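# Pull stuck end-cap off gripper and place in tray

## Task

One gripper has a plastic end-cap jammed onto its closed fingers; remove that cap and set it down inside the parts tray.

## Robot and tools

Robot and scene. Two arms, left_arm and right_arm, face each other across a table. The left_arm base sits on the +y side; the arm names do not match the sides of any image. All poses, velocities and targets use the scene frame: origin roughly halfway between the two nominal bases, +z up, table surface at z = +0.020 m. Real bases are slightly off their nominal spots; a BASES line, if present, gives calibrated positions. Reported hand positions and orientations can be wrong by a few cm, more at long reach.

Gripper. The fingers point along the gripper's own +x axis and close along its y axis. end_effector_position is the midpoint between the fingers, about 3-4 cm behind the tips. Only the final 1.5 cm of each inner finger face is flat. Opening is always absolute: +1 means fully open (0.080 m), empty fingers touch at about -0.78, and anything lower down to -1 closes no further. A full close takes about 0.6 s. To grip something, command roughly 0.08 below the grip_measured value at first contact for full force. Do not squeeze the other arm's fingers: in this task the cap sits on one gripper, so the free gripper must close on the cap itself, not on the fingers inside it, or it counts as a press between the arms.

execute_actions(actions, cameras). actions is a list of actions; each action is a table of up to 15 rows, one row per 1/30 s control step, and if shorter its last row holds for the remaining steps. Every row has 14 numbers in [-1, 1]: left_arm dx, dy, dz, rx, ry, rz, opening, then the same seven for right_arm, even if only one arm moves. dx..rz are offsets, not poses, along scene axes, measured from that arm's Hand target at the start of the action (not from the previous row); 1.0 equals 0.6 m or 180 degrees, and rx, ry, rz form a single rotation vector about the hand position. Repeating an offset moves the arm again. Sending six zeros re-asserts the current Hand target. An empty list just returns state and images. cameras selects images: omitted/null/["all"] for all, [] for none.

move(target, speed, blend, opening_speed, blocking, cameras). target is one 14-number row or a list of up to 15 rows in the same layout; every row is an offset from the same starting Hand targets, not chained. speed is m/s, 0.002 to 2.4, default 0.25 (rotation up to twice that in rad/s), one value or one per target. blend (m) rounds corners in a list. opening_speed is per second on the -1..+1 scale, at least 0.2. blocking=false returns after about 0.5 s while the move continues. Moves are straight, avoid nothing, last 0.5 to 10 s, and faster moves lag and stray more. Keep paths away from an arm's own base. The result ends with a move: line: done, off_target, moving, held, fault or blocked, plus limits=paced (pose clipped) or limits=held (steps withheld).

wait(seconds 0-10) lets time pass holding last commands. stop() brakes a running move. zoom_image(camera, region) enlarges [x0, y0, x1, y1] pixels (max 504x504) of cam_high, cam_left_wrist or cam_right_wrist from the latest image. finished_scene(scene=1) ends the run for good.

Result lines. Each arm reports end_effector_position (m), end_effector_quat_wxyz, velocities (omitted when Joint velocities read within noise), Hand target (the last commanded pose after clipping, from which next offsets count), Tool commands, grip_measured (same scale as opening), grip_effort_n (motor effort, negative closing, not pad force), joint positions, joint torques and external torque estimates. The gripper often stops short of the Hand target; a new command, even zeros, asks again; otherwise send the missing distance.

Control behaviour. Commanded orientation is clipped each step to within 32 degrees of the measured one. Small moves may not happen or may drift sideways; check position and tilt after each move and correct. An arm stopped by an object keeps pushing until commanded elsewhere; to release a push, send its target back past the gripper.

Cameras: cam_high, cam_left_wrist, cam_right_wrist, each 672x504, with supplied pinhole intrinsics and world-to-camera transforms (wrist cameras follow their arms, may lag while moving).

Avoid. The task fails if anything falls or is left off the table. Avoid dropping the cap, releasing it while moving, slamming, hard hits or strong pushes. Joint contact torque limits (N m): waist 17.8, shoulder 22, elbow 22, wrist pitch 5.8, wrist yaw 5.78, wrist roll 5.42; reaching one freezes that arm for 10 s. Hard contact between the arms can end the scene. Long holding, stretched poses or pushing toward unreachable targets heat motors (MOTOR HOT from 50 °C, fault at 95 °C). Joint ranges (rad): waist ±3.054, shoulder 0 to 3.142, elbow 0 to 2.356, wrist pitch ±1.571, wrist yaw ±1.571, wrist roll ±3.142.

Each tool is called after "Request:" as a command line: name --argument value for each argument, lists and objects as JSON in quotes; but a table of rows of numbers goes row by row, as --pt "numbers of a row", without its own name.

## Session

Request:
execute_actions --actions '[]'

Scene clock: 0.00 s.
left_arm: end_effector_position=(+0.1323, +0.1837, +0.1463) grip_measured=-0.780 grip_effort_n=n/a end_effector_quat_wxyz=(+0.874, +0.109, +0.260, -0.396) | right_arm: end_effector_position=(-0.2494, -0.2447, +0.3764) grip_measured=+1.000 grip_effort_n=n/a end_effector_quat_wxyz=(+0.136, -0.368, -0.008, +0.920)
Joint positions: left_arm=[0.355 1.153 0.427 0.123 -0.3 -0.22 0] | right_arm=[0.67 1.327 1.623 -1.119 -0.399 -0.553 0.08]
Joint velocities: within noise
Joint torques (N m): no reading
External joint torques (N m): no reading
Heat: left arm: hottest wrist pitch 31 °C (+0.0 °C/min); right arm: hottest wrist yaw 33 °C (+0.0 °C/min).
Hand target: left_arm +0.1329, +0.1824, +0.1496; +0.875, +0.105, +0.257, -0.397 | right_arm -0.2493, -0.2450, +0.3780; +0.137, -0.366, -0.009, +0.920
Tool commands: left_gripper/opening=-0.780108 right_gripper/opening=+1.0

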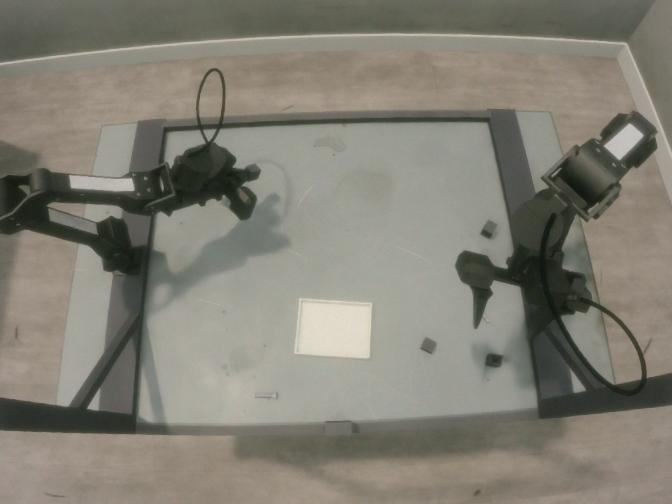

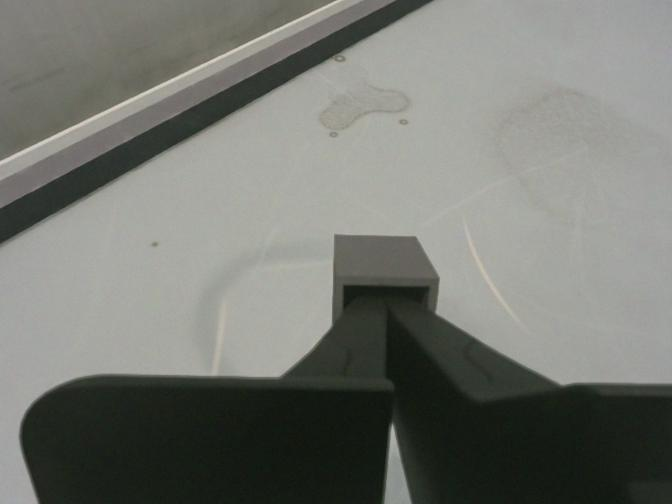

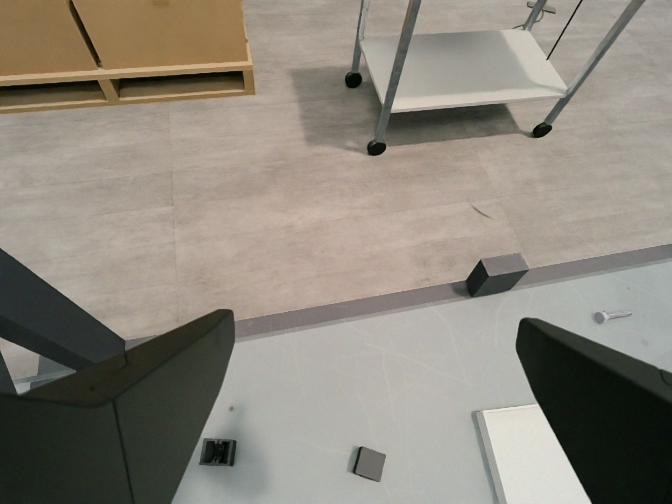

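Request:
zoom_image --camera "cam_left_wrist" --region '[280, 200, 500, 365]'

Request:
zoom_image --camera "cam_high" --region '[150, 110, 300, 260]'

Scaled by 2.291 from the camera's 672x504 image, which has a finer 960x720 frame.

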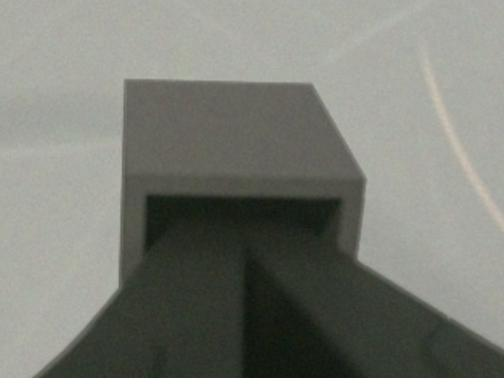

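Scaled by 3.360 from the camera's 672x504 image, which has a finer 960x720 frame.

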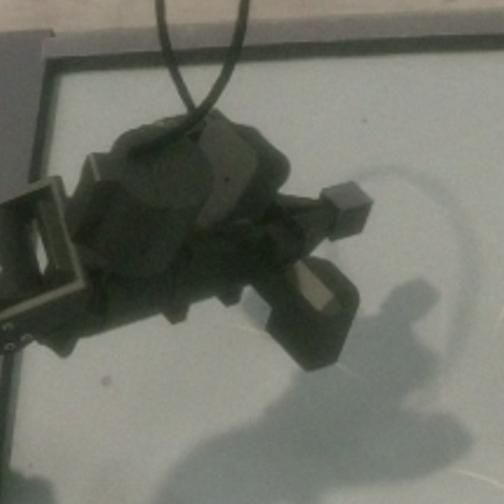

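Request:
move --target '[-0.2215,-0.204,0.1173,-0.1686,-0.0709,-0.2227,-0.78,0.4155,0.2083,-0.08,-0.0126,0.0410,-0.4191,1]' --speed 0.3

Scene clock: 4.53 s.
left_arm: end_effector_position=(+0.0019, +0.0633, +0.2144) grip_measured=-0.780 grip_effort_n=1.2 end_effector_quat_wxyz=(+0.710, +0.004, +0.008, -0.704) | right_arm: end_effector_position=(-0.0020, -0.1217, +0.3319) grip_measured=+1.000 grip_effort_n=-4.0 end_effector_quat_wxyz=(+0.661, -0.242, +0.240, +0.668)
Joint positions: left_arm=[0.072 1.535 0.452 1.067 0.063 -0.004 0] | right_arm=[-0.037 1.217 1.306 -0.785 -0.043 -0.036 0.08]
Joint velocities: within noise
Joint torques (N m): left_arm=[-0.36 -5.13 5.69 1.62 0.15 0.17] | right_arm=[-0.33 -3.26 8.24 1.89 0.18 0.1]
External joint torques (N m): left_arm=[-0.3 -0.37 0.68 0.02 0.13 0.16] | right_arm=[-0.36 0.57 1.76 0.39 0.21 0.1]
Heat: left arm: hottest wrist pitch 31 °C (+0.0 °C/min); right arm: hottest wrist pitch 33 °C (+0.0 °C/min).
Hand target: left_arm -0.0001, +0.0600, +0.2201; +0.707, +0.000, +0.000, -0.707 | right_arm +0.0000, -0.1201, +0.3300; +0.664, -0.242, +0.242, +0.665
Off the commanded pose: left_arm 0.007 m, 1 deg | right_arm 0.003 m, 1 deg.
move: done
camera_calibration:
cam_left_wrist: T_world_to_cam=[[-0.999439, 0.00933106, 0.0321552, 0.00353915], [-0.0262648, 0.377124, -0.92579, 0.201288], [-0.0207651, -0.926116, -0.376668, 0.214424], [0, 0, 0, 1]] pos_world=[0.0132765, 0.122638, 0.267004]
cam_right_wrist: T_world_to_cam=[[0.998797, 0.0470866, -0.0136942, 0.0229876], [0.0330203, -0.85226, -0.522075, 0.103066], [-0.0362537, 0.520995, -0.85279, 0.427492], [0, 0, 0, 1]] pos_world=[-0.0108651, -0.135964, 0.418683]

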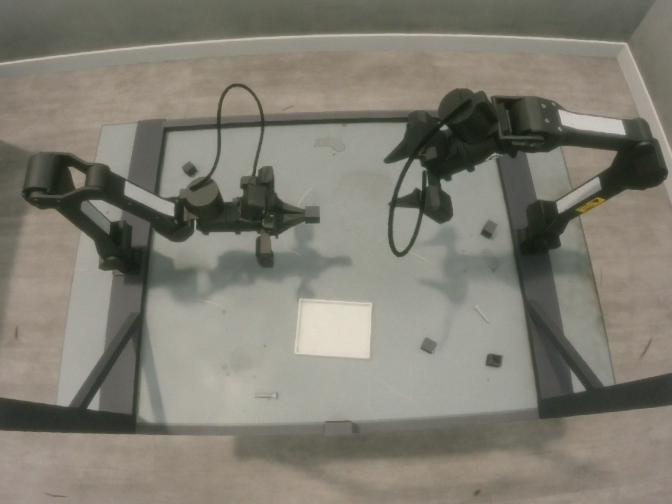

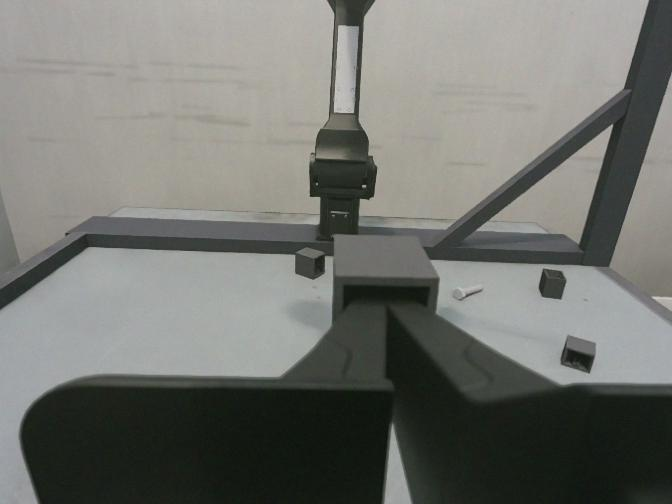

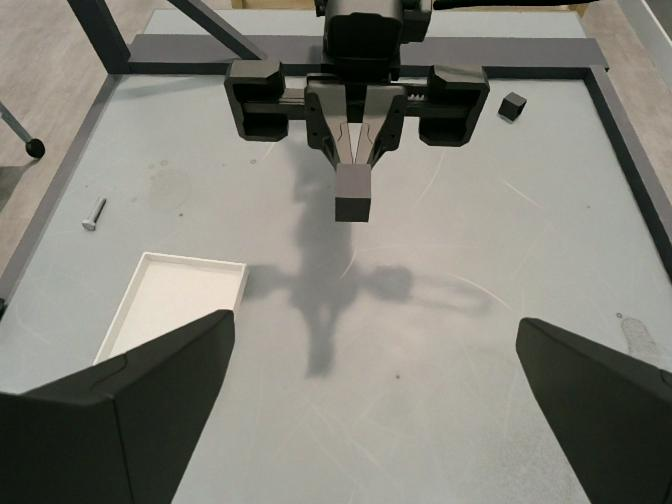

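Request:
move --target '[0,0,0,0,0,0,-0.78,-0.0083,0.1517,-0.108,0,0,0,1]' --speed 0.15

Request:
zoom_image --camera "cam_right_wrist" --region '[200, 150, 550, 420]'

Scene clock: 6.50 s.
left_arm: end_effector_position=(+0.0019, +0.0632, +0.2144) grip_measured=-0.780 grip_effort_n=1.2 end_effector_quat_wxyz=(+0.710, +0.004, +0.008, -0.704) | right_arm: end_effector_position=(-0.0045, -0.0318, +0.2632) grip_measured=+1.000 grip_effort_n=-4.0 end_effector_quat_wxyz=(+0.662, -0.245, +0.244, +0.665)
Joint positions: left_arm=[0.072 1.535 0.452 1.067 0.063 -0.004 0] | right_arm=[-0.013 1.518 1.272 -0.46 -0.02 -0.016 0.08]
Joint velocities: within noise
Joint torques (N m): left_arm=[-0.38 -5.18 5.67 1.62 0.16 0.17] | right_arm=[0.28 -5.79 10 1.86 0.18 0.09]
External joint torques (N m): left_arm=[-0.39 -0.4 0.63 0.01 0.16 0.16] | right_arm=[0.27 0.41 3.38 0.41 0.19 0.09]
Heat: left arm: hottest wrist pitch 32 °C (+9.2 °C/min); right arm: hottest wrist pitch 33 °C (+9.2 °C/min).
Hand target: left_arm +0.0000, +0.0600, +0.2200; +0.707, +0.000, +0.000, -0.707 | right_arm -0.0050, -0.0290, +0.2653; +0.664, -0.242, +0.242, +0.665
Off the commanded pose: left_arm 0.007 m, 1 deg | right_arm 0.003 m, 0 deg.
move: done
camera_calibration:
cam_left_wrist: T_world_to_cam=[[-0.999451, 0.00925772, 0.0318026, 0.00363975], [-0.0259658, 0.377119, -0.925801, 0.201418], [-0.0205642, -0.926118, -0.376672, 0.214368], [0, 0, 0, 1]] pos_world=[0.013276, 0.122538, 0.267103]
cam_right_wrist: T_world_to_cam=[[0.999086, 0.0402685, -0.0143399, 0.0201852], [0.0272143, -0.857913, -0.513073, 0.141231], [-0.032963, 0.512214, -0.858225, 0.323134], [0, 0, 0, 1]] pos_world=[-0.0133588, -0.0451627, 0.350073]

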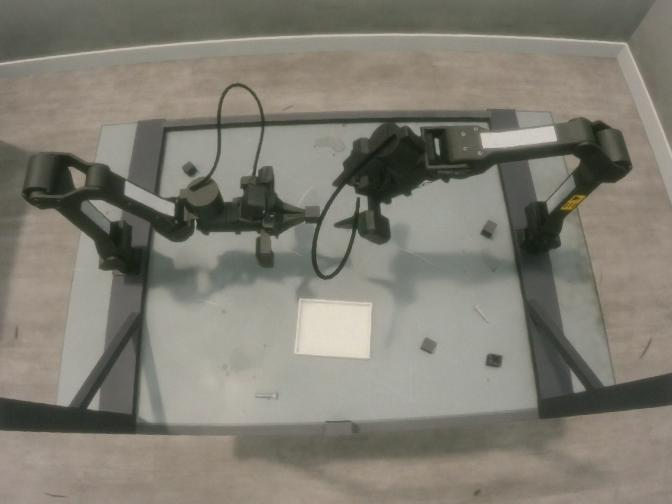

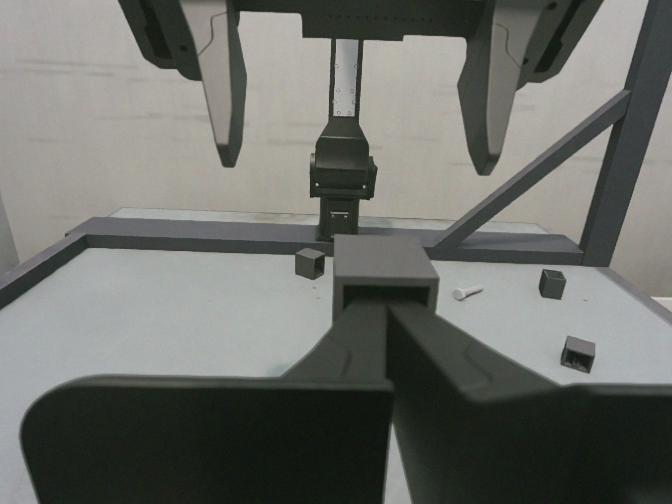

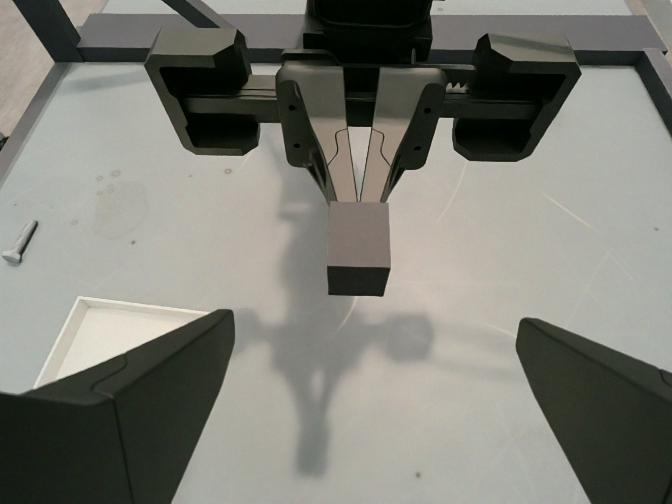

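Scaled by 1.440 from the camera's 672x504 image, which has a finer 960x720 frame.

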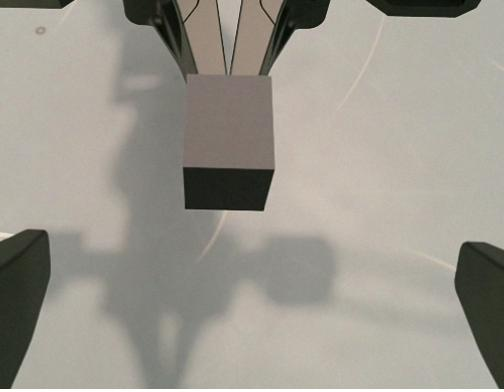

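Request:
move --target '[0,0,0,0,0,0,-0.78,-0.0075,0.0667,-0.0483,0,0,0,1]' --speed 0.1

Request:
zoom_image --camera "cam_high" --region '[250, 120, 450, 270]'

Scene clock: 7.87 s.
left_arm: end_effector_position=(+0.0019, +0.0632, +0.2144) grip_measured=-0.780 grip_effort_n=1.2 end_effector_quat_wxyz=(+0.710, +0.004, +0.008, -0.704) | right_arm: end_effector_position=(-0.0088, +0.0072, +0.2347) grip_measured=+1.000 grip_effort_n=-4.4 end_effector_quat_wxyz=(+0.662, -0.245, +0.244, +0.665)
Joint positions: left_arm=[0.072 1.535 0.452 1.067 0.063 -0.004 0] | right_arm=[0.002 1.672 1.317 -0.35 -0.008 -0.007 0.08]
Joint velocities: within noise
Joint torques (N m): left_arm=[-0.36 -5.2 5.71 1.63 0.16 0.17] | right_arm=[0.29 -6.56 10.46 1.84 0.19 0.11]
External joint torques (N m): left_arm=[-0.41 -0.41 0.68 0.02 0.17 0.17] | right_arm=[0.21 1 3.65 0.32 0.2 0.1]
Heat: left arm: hottest wrist pitch 32 °C (+7.6 °C/min); right arm: hottest wrist pitch 34 °C (+15.3 °C/min).
Hand target: left_arm +0.0000, +0.0601, +0.2199; +0.707, +0.000, +0.000, -0.707 | right_arm -0.0095, +0.0110, +0.2364; +0.664, -0.242, +0.242, +0.665
Off the commanded pose: left_arm 0.007 m, 1 deg | right_arm 0.004 m, 0 deg.
move: done
camera_calibration:
cam_left_wrist: T_world_to_cam=[[-0.999451, 0.00925772, 0.0318026, 0.00363975], [-0.0259658, 0.377119, -0.925801, 0.201418], [-0.0205642, -0.926118, -0.376672, 0.214368], [0, 0, 0, 1]] pos_world=[0.013276, 0.122538, 0.267103]
cam_right_wrist: T_world_to_cam=[[0.999086, 0.0403085, -0.0141918, 0.0225507], [0.0273173, -0.857797, -0.513263, 0.160336], [-0.0328625, 0.512406, -0.858114, 0.27847], [0, 0, 0, 1]] pos_world=[-0.0177589, -0.00606274, 0.321574]

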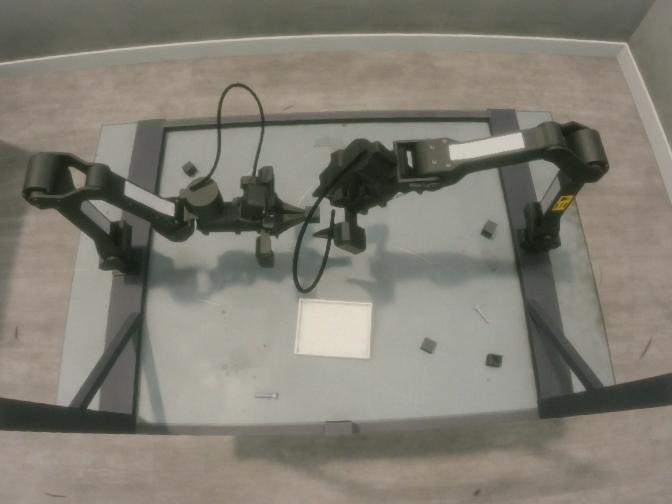

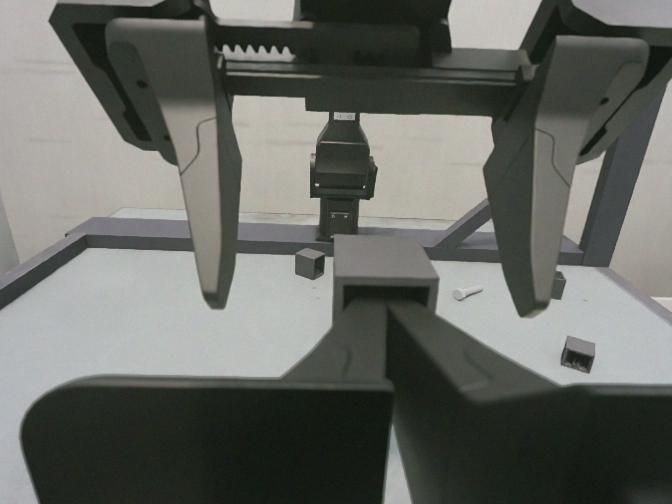

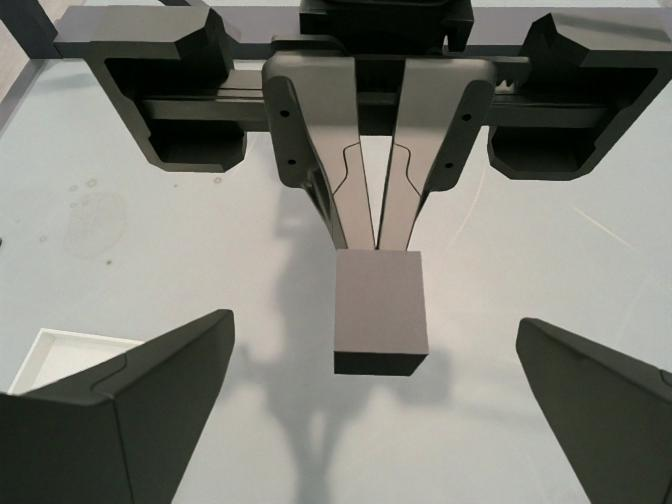

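Scaled by 2.520 from the camera's 672x504 image, which has a finer 960x720 frame.

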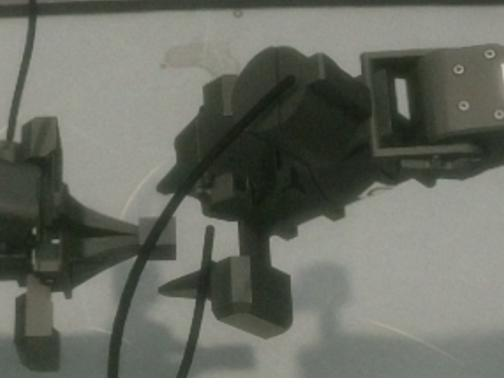

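Request:
move --target '[0,0,0,0,0,0,-0.78,0.002,0.0095,-0.0075,0,0,0,1]' --speed 0.08 --cameras '[]'

Request:
move --target '[0,0,0,0,0,0,-0.78,0,0,0,0,0,0,-0.5]' --opening_speed 1.5

Scene clock: 8.93 s.
left_arm: end_effector_position=(+0.0019, +0.0632, +0.2144) grip_measured=-0.780 grip_effort_n=1.2 end_effector_quat_wxyz=(+0.710, +0.004, +0.008, -0.704) | right_arm: end_effector_position=(-0.0088, +0.0128, +0.2305) grip_measured=+1.000 grip_effort_n=-4.0 end_effector_quat_wxyz=(+0.662, -0.245, +0.244, +0.665)
Joint positions: left_arm=[0.072 1.535 0.452 1.067 0.063 -0.004 0] | right_arm=[0.002 1.695 1.325 -0.335 -0.008 -0.007 0.08]
Joint velocities: within noise
Joint torques (N m): left_arm=[-0.42 -5.18 5.72 1.63 0.17 0.17] | right_arm=[-0.01 -6.61 10.49 1.85 0.09 0.03]
External joint torques (N m): left_arm=[-0.46 -0.43 0.7 0.03 0.17 0.17] | right_arm=[0.04 1.14 3.66 0.32 0.09 0.02]
Heat: left arm: hottest wrist pitch 32 °C (+6.7 °C/min); right arm: hottest wrist pitch 34 °C (+13.4 °C/min).
Hand target: left_arm +0.0000, +0.0601, +0.2199; +0.707, +0.000, +0.000, -0.707 | right_arm -0.0083, +0.0168, +0.2320; +0.664, -0.242, +0.241, +0.665
Off the commanded pose: left_arm 0.007 m, 1 deg | right_arm 0.004 m, 0 deg.
move: done
No camera images: "cameras" was empty.

Scene clock: 10.13 s.
left_arm: end_effector_position=(+0.0019, +0.0632, +0.2145) grip_measured=-0.780 grip_effort_n=1.2 end_effector_quat_wxyz=(+0.710, +0.004, +0.007, -0.704) | right_arm: end_effector_position=(-0.0088, +0.0128, +0.2303) grip_measured=-0.328 grip_effort_n=-83.5 end_effector_quat_wxyz=(+0.662, -0.245, +0.244, +0.665)
Joint positions: left_arm=[0.072 1.535 0.452 1.068 0.063 -0.004 0] | right_arm=[0.002 1.695 1.325 -0.335 -0.008 -0.007 0.02]
Joint velocities: within noise
Joint torques (N m): left_arm=[-0.42 -5.15 5.69 1.63 0.17 0.15] | right_arm=[-0.05 -6.61 10.51 1.84 0.07 0.03]
External joint torques (N m): left_arm=[-0.38 -0.36 0.66 0.02 0.17 0.14] | right_arm=[-0.08 1.1 3.73 0.34 0.09 0.03]
Heat: left arm: hottest wrist pitch 32 °C (+5.9 °C/min); right arm: hottest wrist pitch 34 °C (+11.8 °C/min).
Hand target: left_arm -0.0001, +0.0601, +0.2200; +0.707, +0.000, +0.000, -0.707 | right_arm -0.0083, +0.0167, +0.2316; +0.664, -0.242, +0.242, +0.665
Off the commanded pose: left_arm 0.007 m, 1 deg | right_arm 0.004 m, 0 deg.
move: done
camera_calibration:
cam_left_wrist: T_world_to_cam=[[-0.99946, 0.00964402, 0.0314083, 0.00359728], [-0.0254642, 0.376711, -0.925981, 0.201506], [-0.020762, -0.92628, -0.376263, 0.21428], [0, 0, 0, 1]] pos_world=[0.0131754, 0.122539, 0.267103]
cam_right_wrist: T_world_to_cam=[[0.999086, 0.0403085, -0.0141918, 0.0221667], [0.0273173, -0.857797, -0.513263, 0.162793], [-0.0328625, 0.512406, -0.858114, 0.271879], [0, 0, 0, 1]] pos_world=[-0.0176589, -0.000562745, 0.317174]

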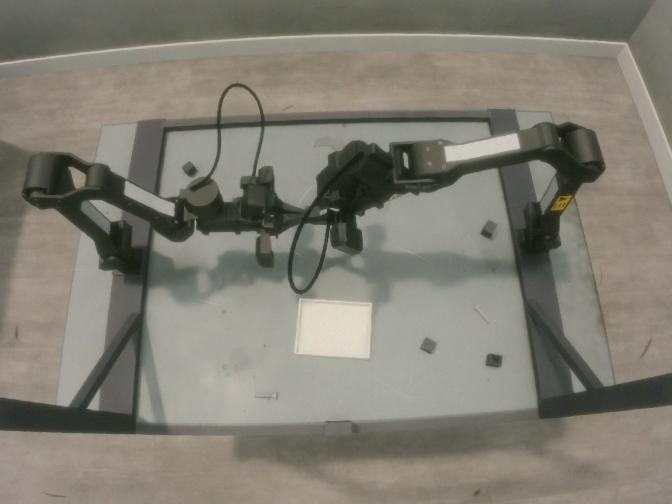

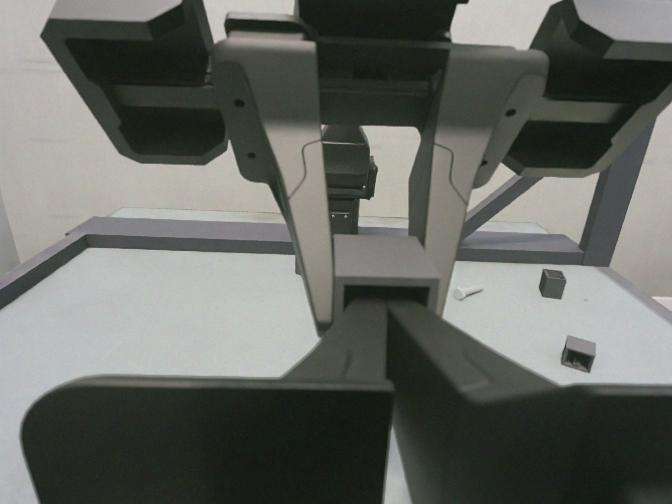

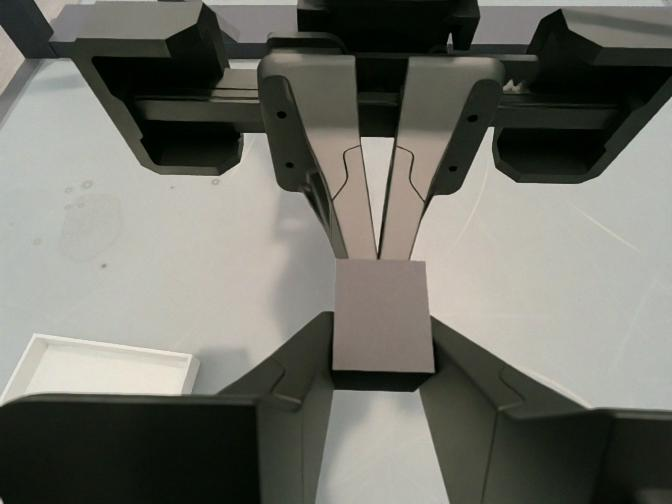

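Request:
move --target '[0,0.15,0,0,0,0,-0.78,0,0,0,0,0,0,-0.5]' --speed 0.1

Scene clock: 11.73 s.
left_arm: end_effector_position=(-0.0005, +0.1484, +0.2201) grip_measured=-0.780 grip_effort_n=1.2 end_effector_quat_wxyz=(+0.707, -0.001, +0.002, -0.707) | right_arm: end_effector_position=(-0.0088, +0.0143, +0.2321) grip_measured=-0.328 grip_effort_n=-83.5 end_effector_quat_wxyz=(+0.663, -0.242, +0.241, +0.666)
Joint positions: left_arm=[0.103 1.07 0.175 0.892 0.101 -0.004 0] | right_arm=[0.002 1.697 1.329 -0.33 -0.008 -0.007 0.02]
Joint velocities: within noise
Joint torques (N m): left_arm=[0.26 -3.77 4.3 1.38 0.16 0.16] | right_arm=[-0.11 -6.84 9.99 1.47 0.1 0.02]
External joint torques (N m): left_arm=[0.27 -1.6 -1.32 -0.2 0.16 0.16] | right_arm=[-0.17 0.96 3.17 -0.05 0.12 0.02]
Heat: left arm: hottest wrist pitch 32 °C (+5.1 °C/min); right arm: hottest wrist pitch 34 °C (+10.2 °C/min).
Hand target: left_arm -0.0001, +0.1500, +0.2200; +0.707, +0.000, +0.000, -0.707 | right_arm -0.0083, +0.0168, +0.2317; +0.664, -0.242, +0.242, +0.665
Off the commanded pose: left_arm 0.002 m, 0 deg | right_arm 0.002 m, 0 deg.
move: done
camera_calibration:
cam_left_wrist: T_world_to_cam=[[-0.999382, 0.0177084, 0.0303701, -0.000681454], [-0.0218405, 0.364205, -0.931063, 0.177518], [-0.0275486, -0.93115, -0.363593, 0.293192], [0, 0, 0, 1]] pos_world=[0.0112731, 0.208365, 0.271904]
cam_right_wrist: T_world_to_cam=[[0.99909, 0.0403626, -0.0138008, 0.02203], [0.0273151, -0.853855, -0.519794, 0.166521], [-0.0327641, 0.518944, -0.85418, 0.271629], [0, 0, 0, 1]] pos_world=[-0.0176588, 0.000335901, 0.318881]

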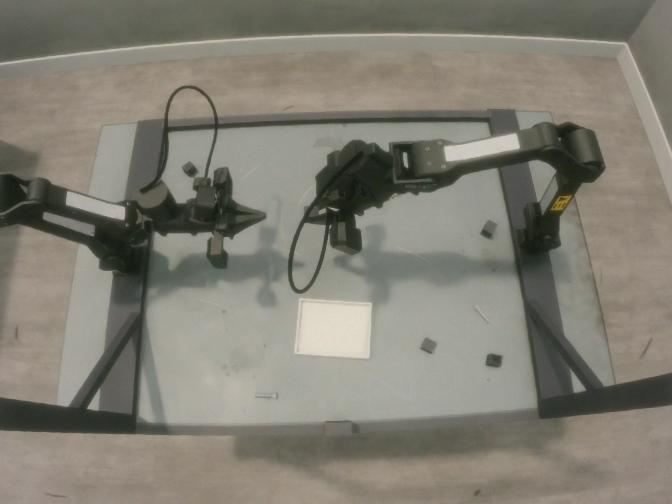

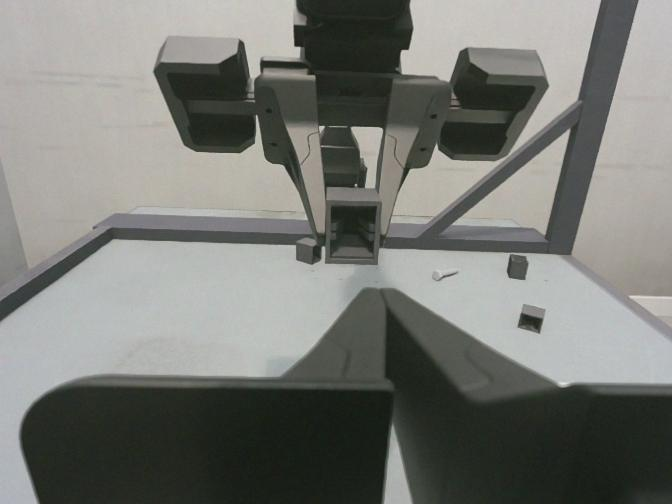

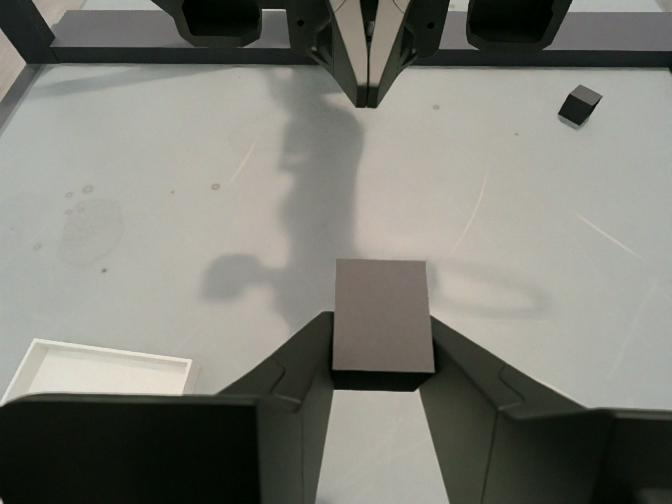

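Request:
move --target '[0,0,0,0,0,0,-0.78,-0.298,-0.04,-0.17,0,0,0,-0.5]' --speed 0.25

Scene clock: 13.57 s.
left_arm: end_effector_position=(-0.0005, +0.1485, +0.2200) grip_measured=-0.780 grip_effort_n=1.2 end_effector_quat_wxyz=(+0.707, +0.000, +0.002, -0.707) | right_arm: end_effector_position=(-0.1864, -0.0106, +0.1287) grip_measured=-0.328 grip_effort_n=-83.5 end_effector_quat_wxyz=(+0.661, -0.246, +0.243, +0.666)
Joint positions: left_arm=[0.103 1.07 0.175 0.892 0.101 -0.004 0] | right_arm=[0.495 1.893 1.159 -0.032 0.36 0.323 0.02]
Joint velocities: within noise
Joint torques (N m): left_arm=[0.25 -3.62 4.31 1.35 0.15 0.15] | right_arm=[-0.05 -7.62 9.41 1.75 0.39 0.09]
External joint torques (N m): left_arm=[0.26 -1.43 -1.32 -0.24 0.15 0.14] | right_arm=[-0.07 0.9 3.31 0.35 0.22 0.09]
Heat: left arm: hottest wrist pitch 33 °C (+8.8 °C/min); right arm: hottest wrist pitch 34 °C (+8.8 °C/min).
Hand target: left_arm -0.0001, +0.1500, +0.2200; +0.707, +0.000, +0.000, -0.707 | right_arm -0.1870, -0.0072, +0.1297; +0.664, -0.242, +0.242, +0.665
Off the commanded pose: left_arm 0.002 m, 0 deg | right_arm 0.004 m, 1 deg.
move: done
camera_calibration:
cam_left_wrist: T_world_to_cam=[[-0.999382, 0.0176984, 0.0303759, -0.000779606], [-0.0218408, 0.364499, -0.930947, 0.177294], [-0.0275483, -0.931035, -0.363887, 0.293302], [0, 0, 0, 1]] pos_world=[0.0111731, 0.208465, 0.271804]
cam_right_wrist: T_world_to_cam=[[0.998964, 0.0441414, -0.0111105, 0.198813], [0.032216, -0.858078, -0.512507, 0.0962213], [-0.0321564, 0.511618, -0.858611, 0.191064], [0, 0, 0, 1]] pos_world=[-0.195563, -0.0239625, 0.215573]

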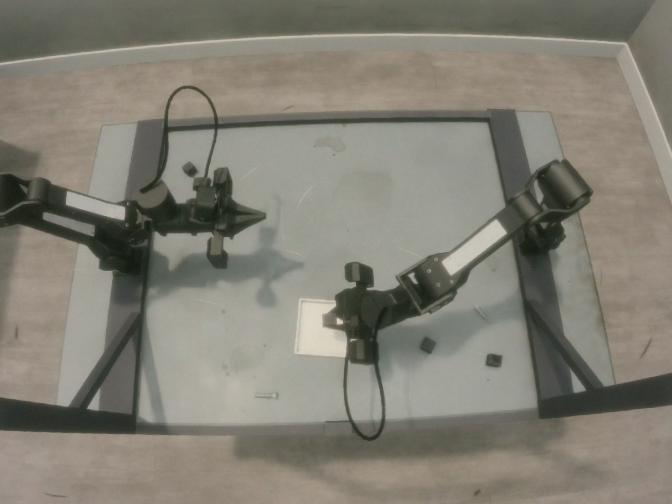

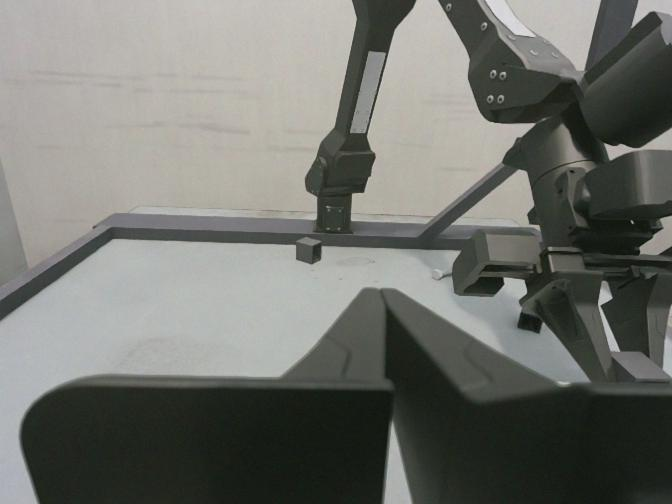

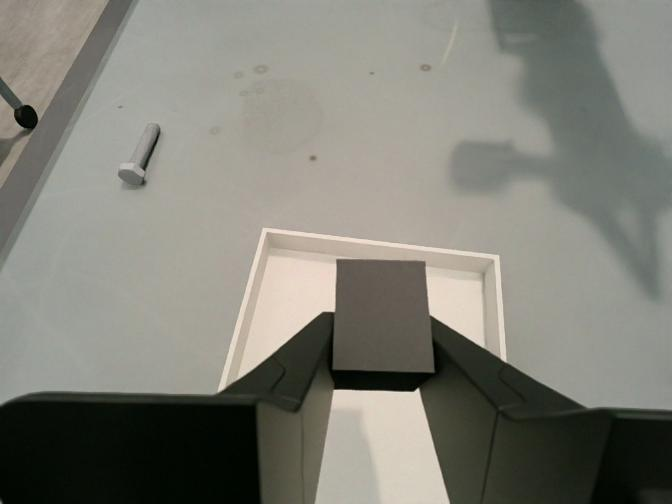

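Request:
move --pt "0 0 0 0 0 0 -0.78 0 0 -0.12 0 0 0 -0.5" --pt "0 0 0 0 0 0 -0.78 0 0 -0.131 0 0 0 -0.5" --speed '[0.15,0.02]'

Request:
zoom_image --camera "cam_high" --region '[270, 240, 420, 370]'

Scene clock: 14.93 s.
left_arm: end_effector_position=(-0.0005, +0.1485, +0.2200) grip_measured=-0.780 grip_effort_n=1.2 end_effector_quat_wxyz=(+0.707, +0.000, +0.002, -0.707) | right_arm: end_effector_position=(-0.1891, -0.0046, +0.0607) grip_measured=-0.328 grip_effort_n=-83.5 end_effector_quat_wxyz=(+0.664, -0.234, +0.239, +0.669)
Joint positions: left_arm=[0.103 1.07 0.175 0.892 0.101 -0.004 0] | right_arm=[0.495 2.067 1.067 0.26 0.363 0.325 0.02]
Joint velocities: within noise
Joint torques (N m): left_arm=[0.36 -3.62 4.29 1.35 0.17 0.16] | right_arm=[-0.07 -7.25 5.89 1.73 0.27 0.04]
External joint torques (N m): left_arm=[0.35 -1.47 -1.32 -0.23 0.17 0.16] | right_arm=[0.07 1.62 0.65 0.32 0.09 0.04]
Heat: left arm: hottest wrist pitch 33 °C (+8.0 °C/min); right arm: hottest wrist pitch 35 °C (+12.1 °C/min).
Hand target: left_arm -0.0001, +0.1500, +0.2200; +0.707, +0.000, +0.000, -0.707 | right_arm -0.1870, -0.0072, +0.0512; +0.664, -0.242, +0.242, +0.665
Off the commanded pose: left_arm 0.002 m, 0 deg | right_arm 0.010 m, 1 deg.
move: off_target (right_arm)
camera_calibration:
cam_left_wrist: T_world_to_cam=[[-0.999382, 0.0176984, 0.0303759, -0.000779606], [-0.0218408, 0.364499, -0.930947, 0.177294], [-0.0275483, -0.931035, -0.363887, 0.293302], [0, 0, 0, 1]] pos_world=[0.0111731, 0.208465, 0.271804]
cam_right_wrist: T_world_to_cam=[[0.998928, 0.0407929, -0.0218778, 0.200987], [0.0228278, -0.845293, -0.533815, 0.0661665], [-0.040269, 0.532743, -0.845319, 0.127263], [0, 0, 0, 1]] pos_world=[-0.197157, -0.0200671, 0.147296]

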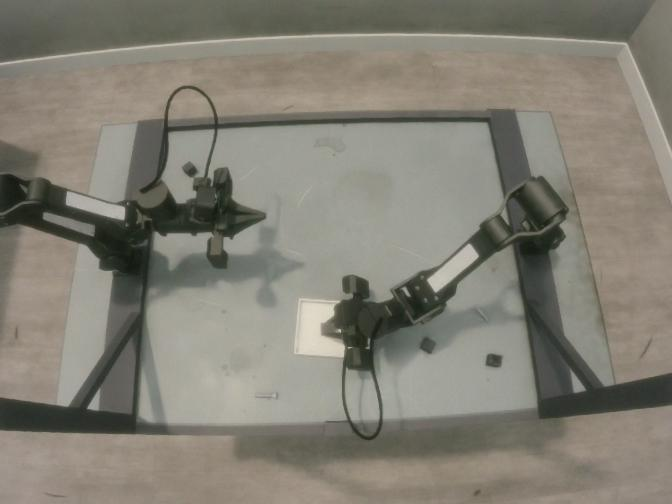

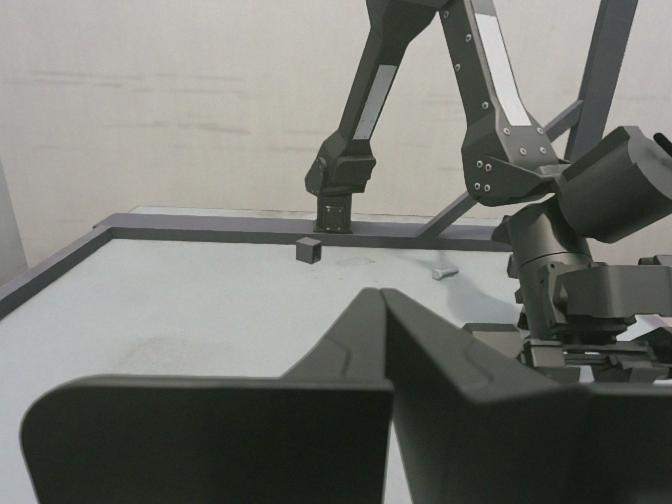

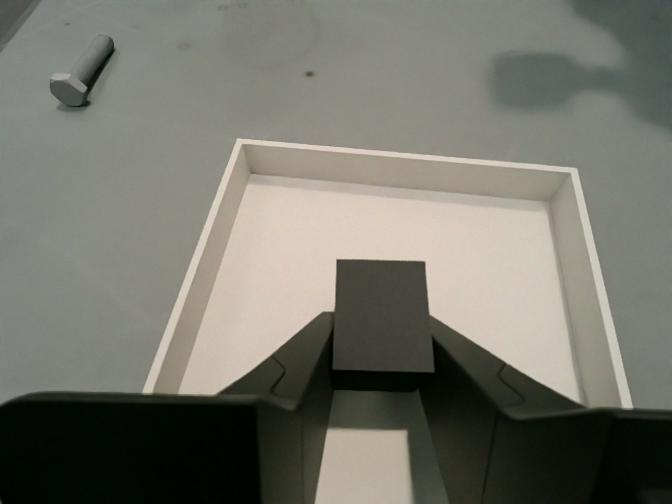

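Scaled by 3.360 from the camera's 672x504 image, which has a finer 960x720 frame.

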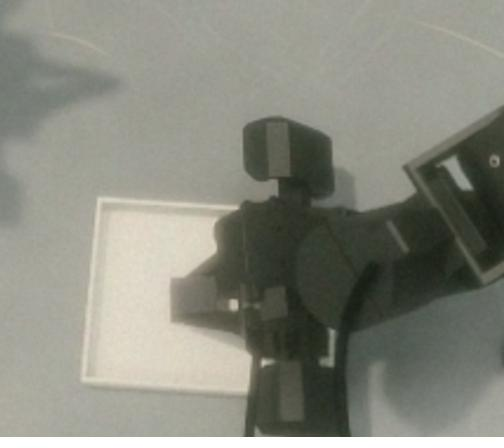

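Request:
move --target '[0,0,0,0,0,0,-0.78,0,0,0.012,0,0,0,-0.5]' --speed 0.05

Request:
zoom_image --camera "cam_right_wrist" --region '[220, 240, 520, 480]'

Scene clock: 16.00 s.
left_arm: end_effector_position=(-0.0005, +0.1485, +0.2200) grip_measured=-0.780 grip_effort_n=1.2 end_effector_quat_wxyz=(+0.707, +0.000, +0.002, -0.707) | right_arm: end_effector_position=(-0.1886, -0.0056, +0.0595) grip_measured=-0.328 grip_effort_n=-83.5 end_effector_quat_wxyz=(+0.664, -0.238, +0.240, +0.667)
Joint positions: left_arm=[0.103 1.07 0.175 0.892 0.101 -0.004 0] | right_arm=[0.495 2.067 1.069 0.249 0.363 0.325 0.02]
Joint velocities: within noise
Joint torques (N m): left_arm=[0.25 -3.6 4.24 1.34 0.16 0.14] | right_arm=[-0.09 -9.32 6.54 0.71 0.27 0.04]
External joint torques (N m): left_arm=[0.24 -1.43 -1.38 -0.24 0.17 0.14] | right_arm=[-0.04 -0.37 1.17 -0.73 0.1 0.04]
Heat: left arm: hottest wrist pitch 33 °C (+7.5 °C/min); right arm: hottest wrist pitch 35 °C (+11.2 °C/min).
Hand target: left_arm -0.0001, +0.1500, +0.2200; +0.707, +0.000, +0.000, -0.707 | right_arm -0.1870, -0.0072, +0.0584; +0.664, -0.242, +0.242, +0.665
Off the commanded pose: left_arm 0.002 m, 0 deg | right_arm 0.003 m, 1 deg.
move: done
camera_calibration:
cam_left_wrist: T_world_to_cam=[[-0.999382, 0.0176984, 0.0303759, -0.000779606], [-0.0218408, 0.364499, -0.930947, 0.177294], [-0.0275483, -0.931035, -0.363887, 0.293302], [0, 0, 0, 1]] pos_world=[0.0111731, 0.208465, 0.271804]
cam_right_wrist: T_world_to_cam=[[0.999017, 0.0406385, -0.0177298, 0.20028], [0.0252206, -0.849742, -0.526596, 0.0647314], [-0.0364658, 0.525631, -0.849931, 0.127716], [0, 0, 0, 1]] pos_world=[-0.197058, -0.0202655, 0.146188]

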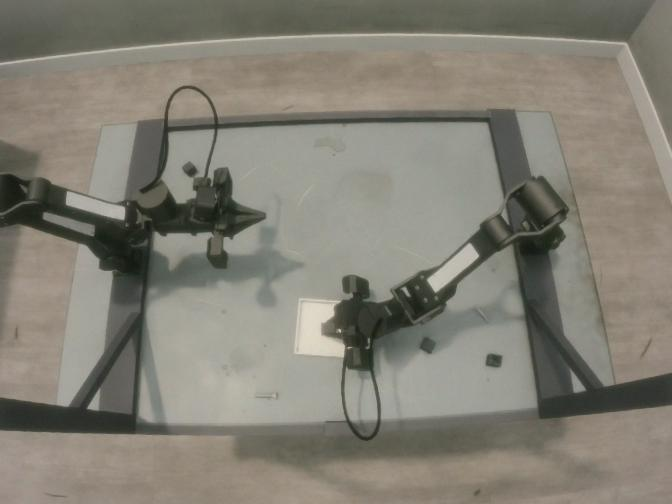

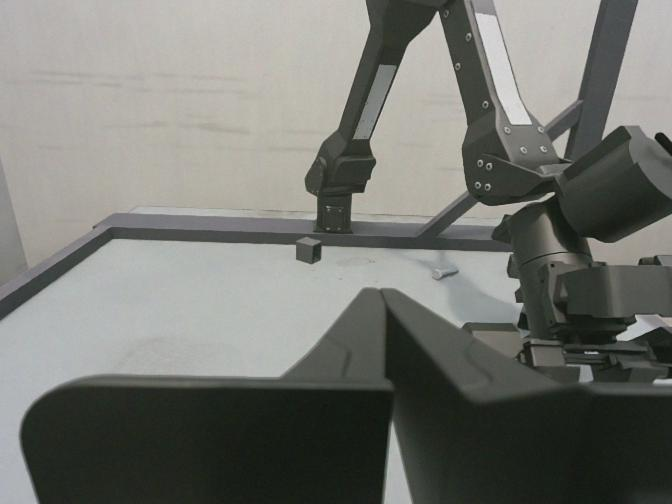

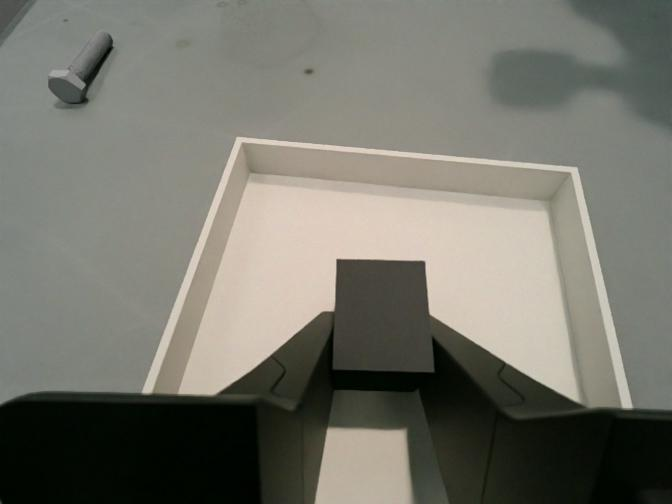

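Scaled by 1.680 from the camera's 672x504 image, which has a finer 960x720 frame.

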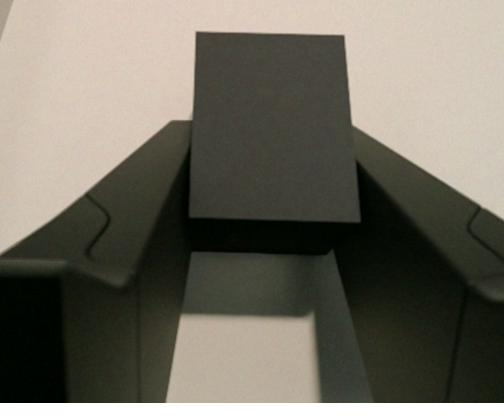

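Request:
move --pt "0 0 0 0 0 0 -0.78 0 0.02 0.012 0 0 0 -0.5" --pt "0 0 0 0 0 0 -0.78 0 0.04 0 0 0 0 -0.5" --pt "0 0 0 0 0 0 -0.78 0 0.04 -0.012 0 0 0 -0.5" --speed '[0.1,0.08,0.03]'

Request:
zoom_image --camera "cam_right_wrist" --region '[220, 240, 520, 480]'

Scene clock: 17.23 s.
left_arm: end_effector_position=(-0.0005, +0.1485, +0.2200) grip_measured=-0.780 grip_effort_n=1.2 end_effector_quat_wxyz=(+0.707, +0.000, +0.002, -0.707) | right_arm: end_effector_position=(-0.1874, +0.0165, +0.0606) grip_measured=-0.328 grip_effort_n=-83.5 end_effector_quat_wxyz=(+0.666, -0.235, +0.238, +0.666)
Joint positions: left_arm=[0.103 1.07 0.175 0.892 0.101 -0.004 0] | right_arm=[0.469 2.12 1.157 0.228 0.351 0.307 0.02]
Joint velocities: within noise
Joint torques (N m): left_arm=[0.29 -3.6 4.3 1.34 0.16 0.15] | right_arm=[-0.32 -7.04 7.74 1.54 -0.06 -0.06]
External joint torques (N m): left_arm=[0.29 -1.39 -1.36 -0.26 0.16 0.15] | right_arm=[-0.35 2.36 2.26 0.1 -0.21 -0.07]
Heat: left arm: hottest wrist pitch 33 °C (+7.0 °C/min); right arm: hottest wrist pitch 35 °C (+10.4 °C/min).
Hand target: left_arm -0.0001, +0.1500, +0.2200; +0.707, +0.000, +0.000, -0.707 | right_arm -0.1870, +0.0168, +0.0511; +0.664, -0.242, +0.242, +0.665
Off the commanded pose: left_arm 0.002 m, 0 deg | right_arm 0.009 m, 1 deg.
move: off_target (right_arm)
camera_calibration:
cam_left_wrist: T_world_to_cam=[[-0.999382, 0.0176984, 0.0303759, -0.000779606], [-0.0218408, 0.364499, -0.930947, 0.177294], [-0.0275483, -0.931035, -0.363887, 0.293302], [0, 0, 0, 1]] pos_world=[0.0111731, 0.208465, 0.271804]
cam_right_wrist: T_world_to_cam=[[0.99924, 0.0349349, -0.01731, 0.198412], [0.0203175, -0.845515, -0.533565, 0.0834793], [-0.0332759, 0.532807, -0.845582, 0.117339], [0, 0, 0, 1]] pos_world=[-0.196053, 0.00113262, 0.147196]

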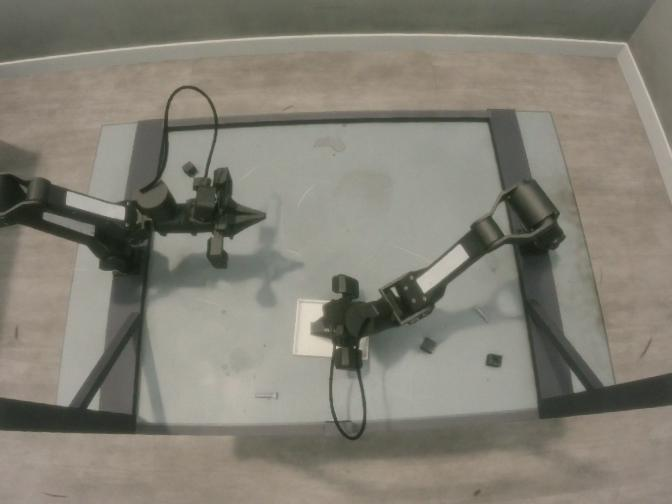

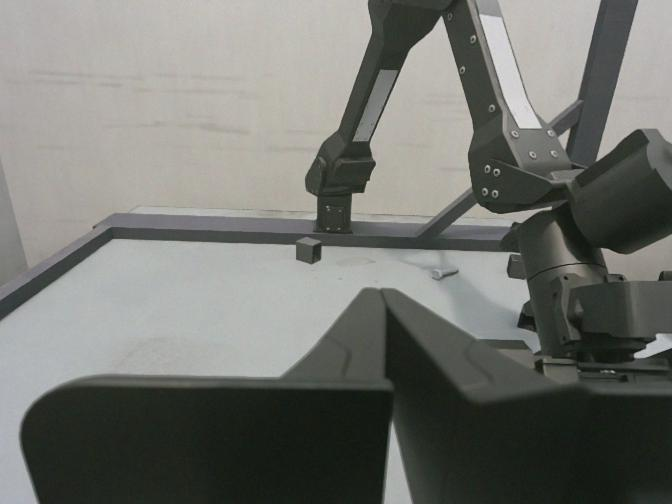

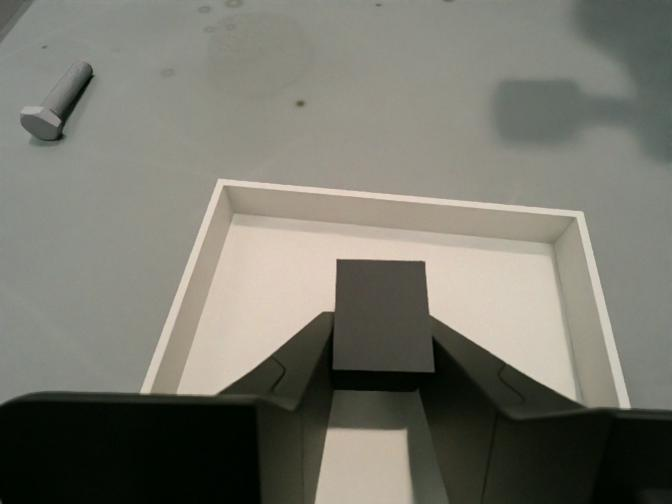

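Scaled by 1.680 from the camera's 672x504 image, which has a finer 960x720 frame.

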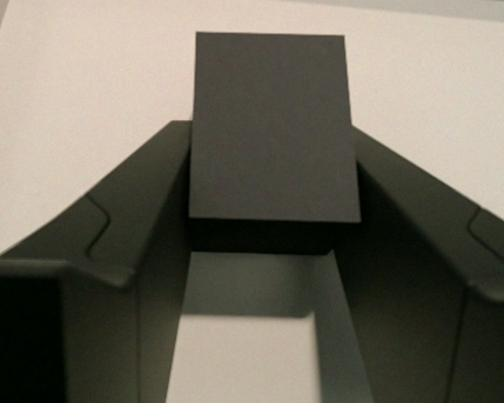

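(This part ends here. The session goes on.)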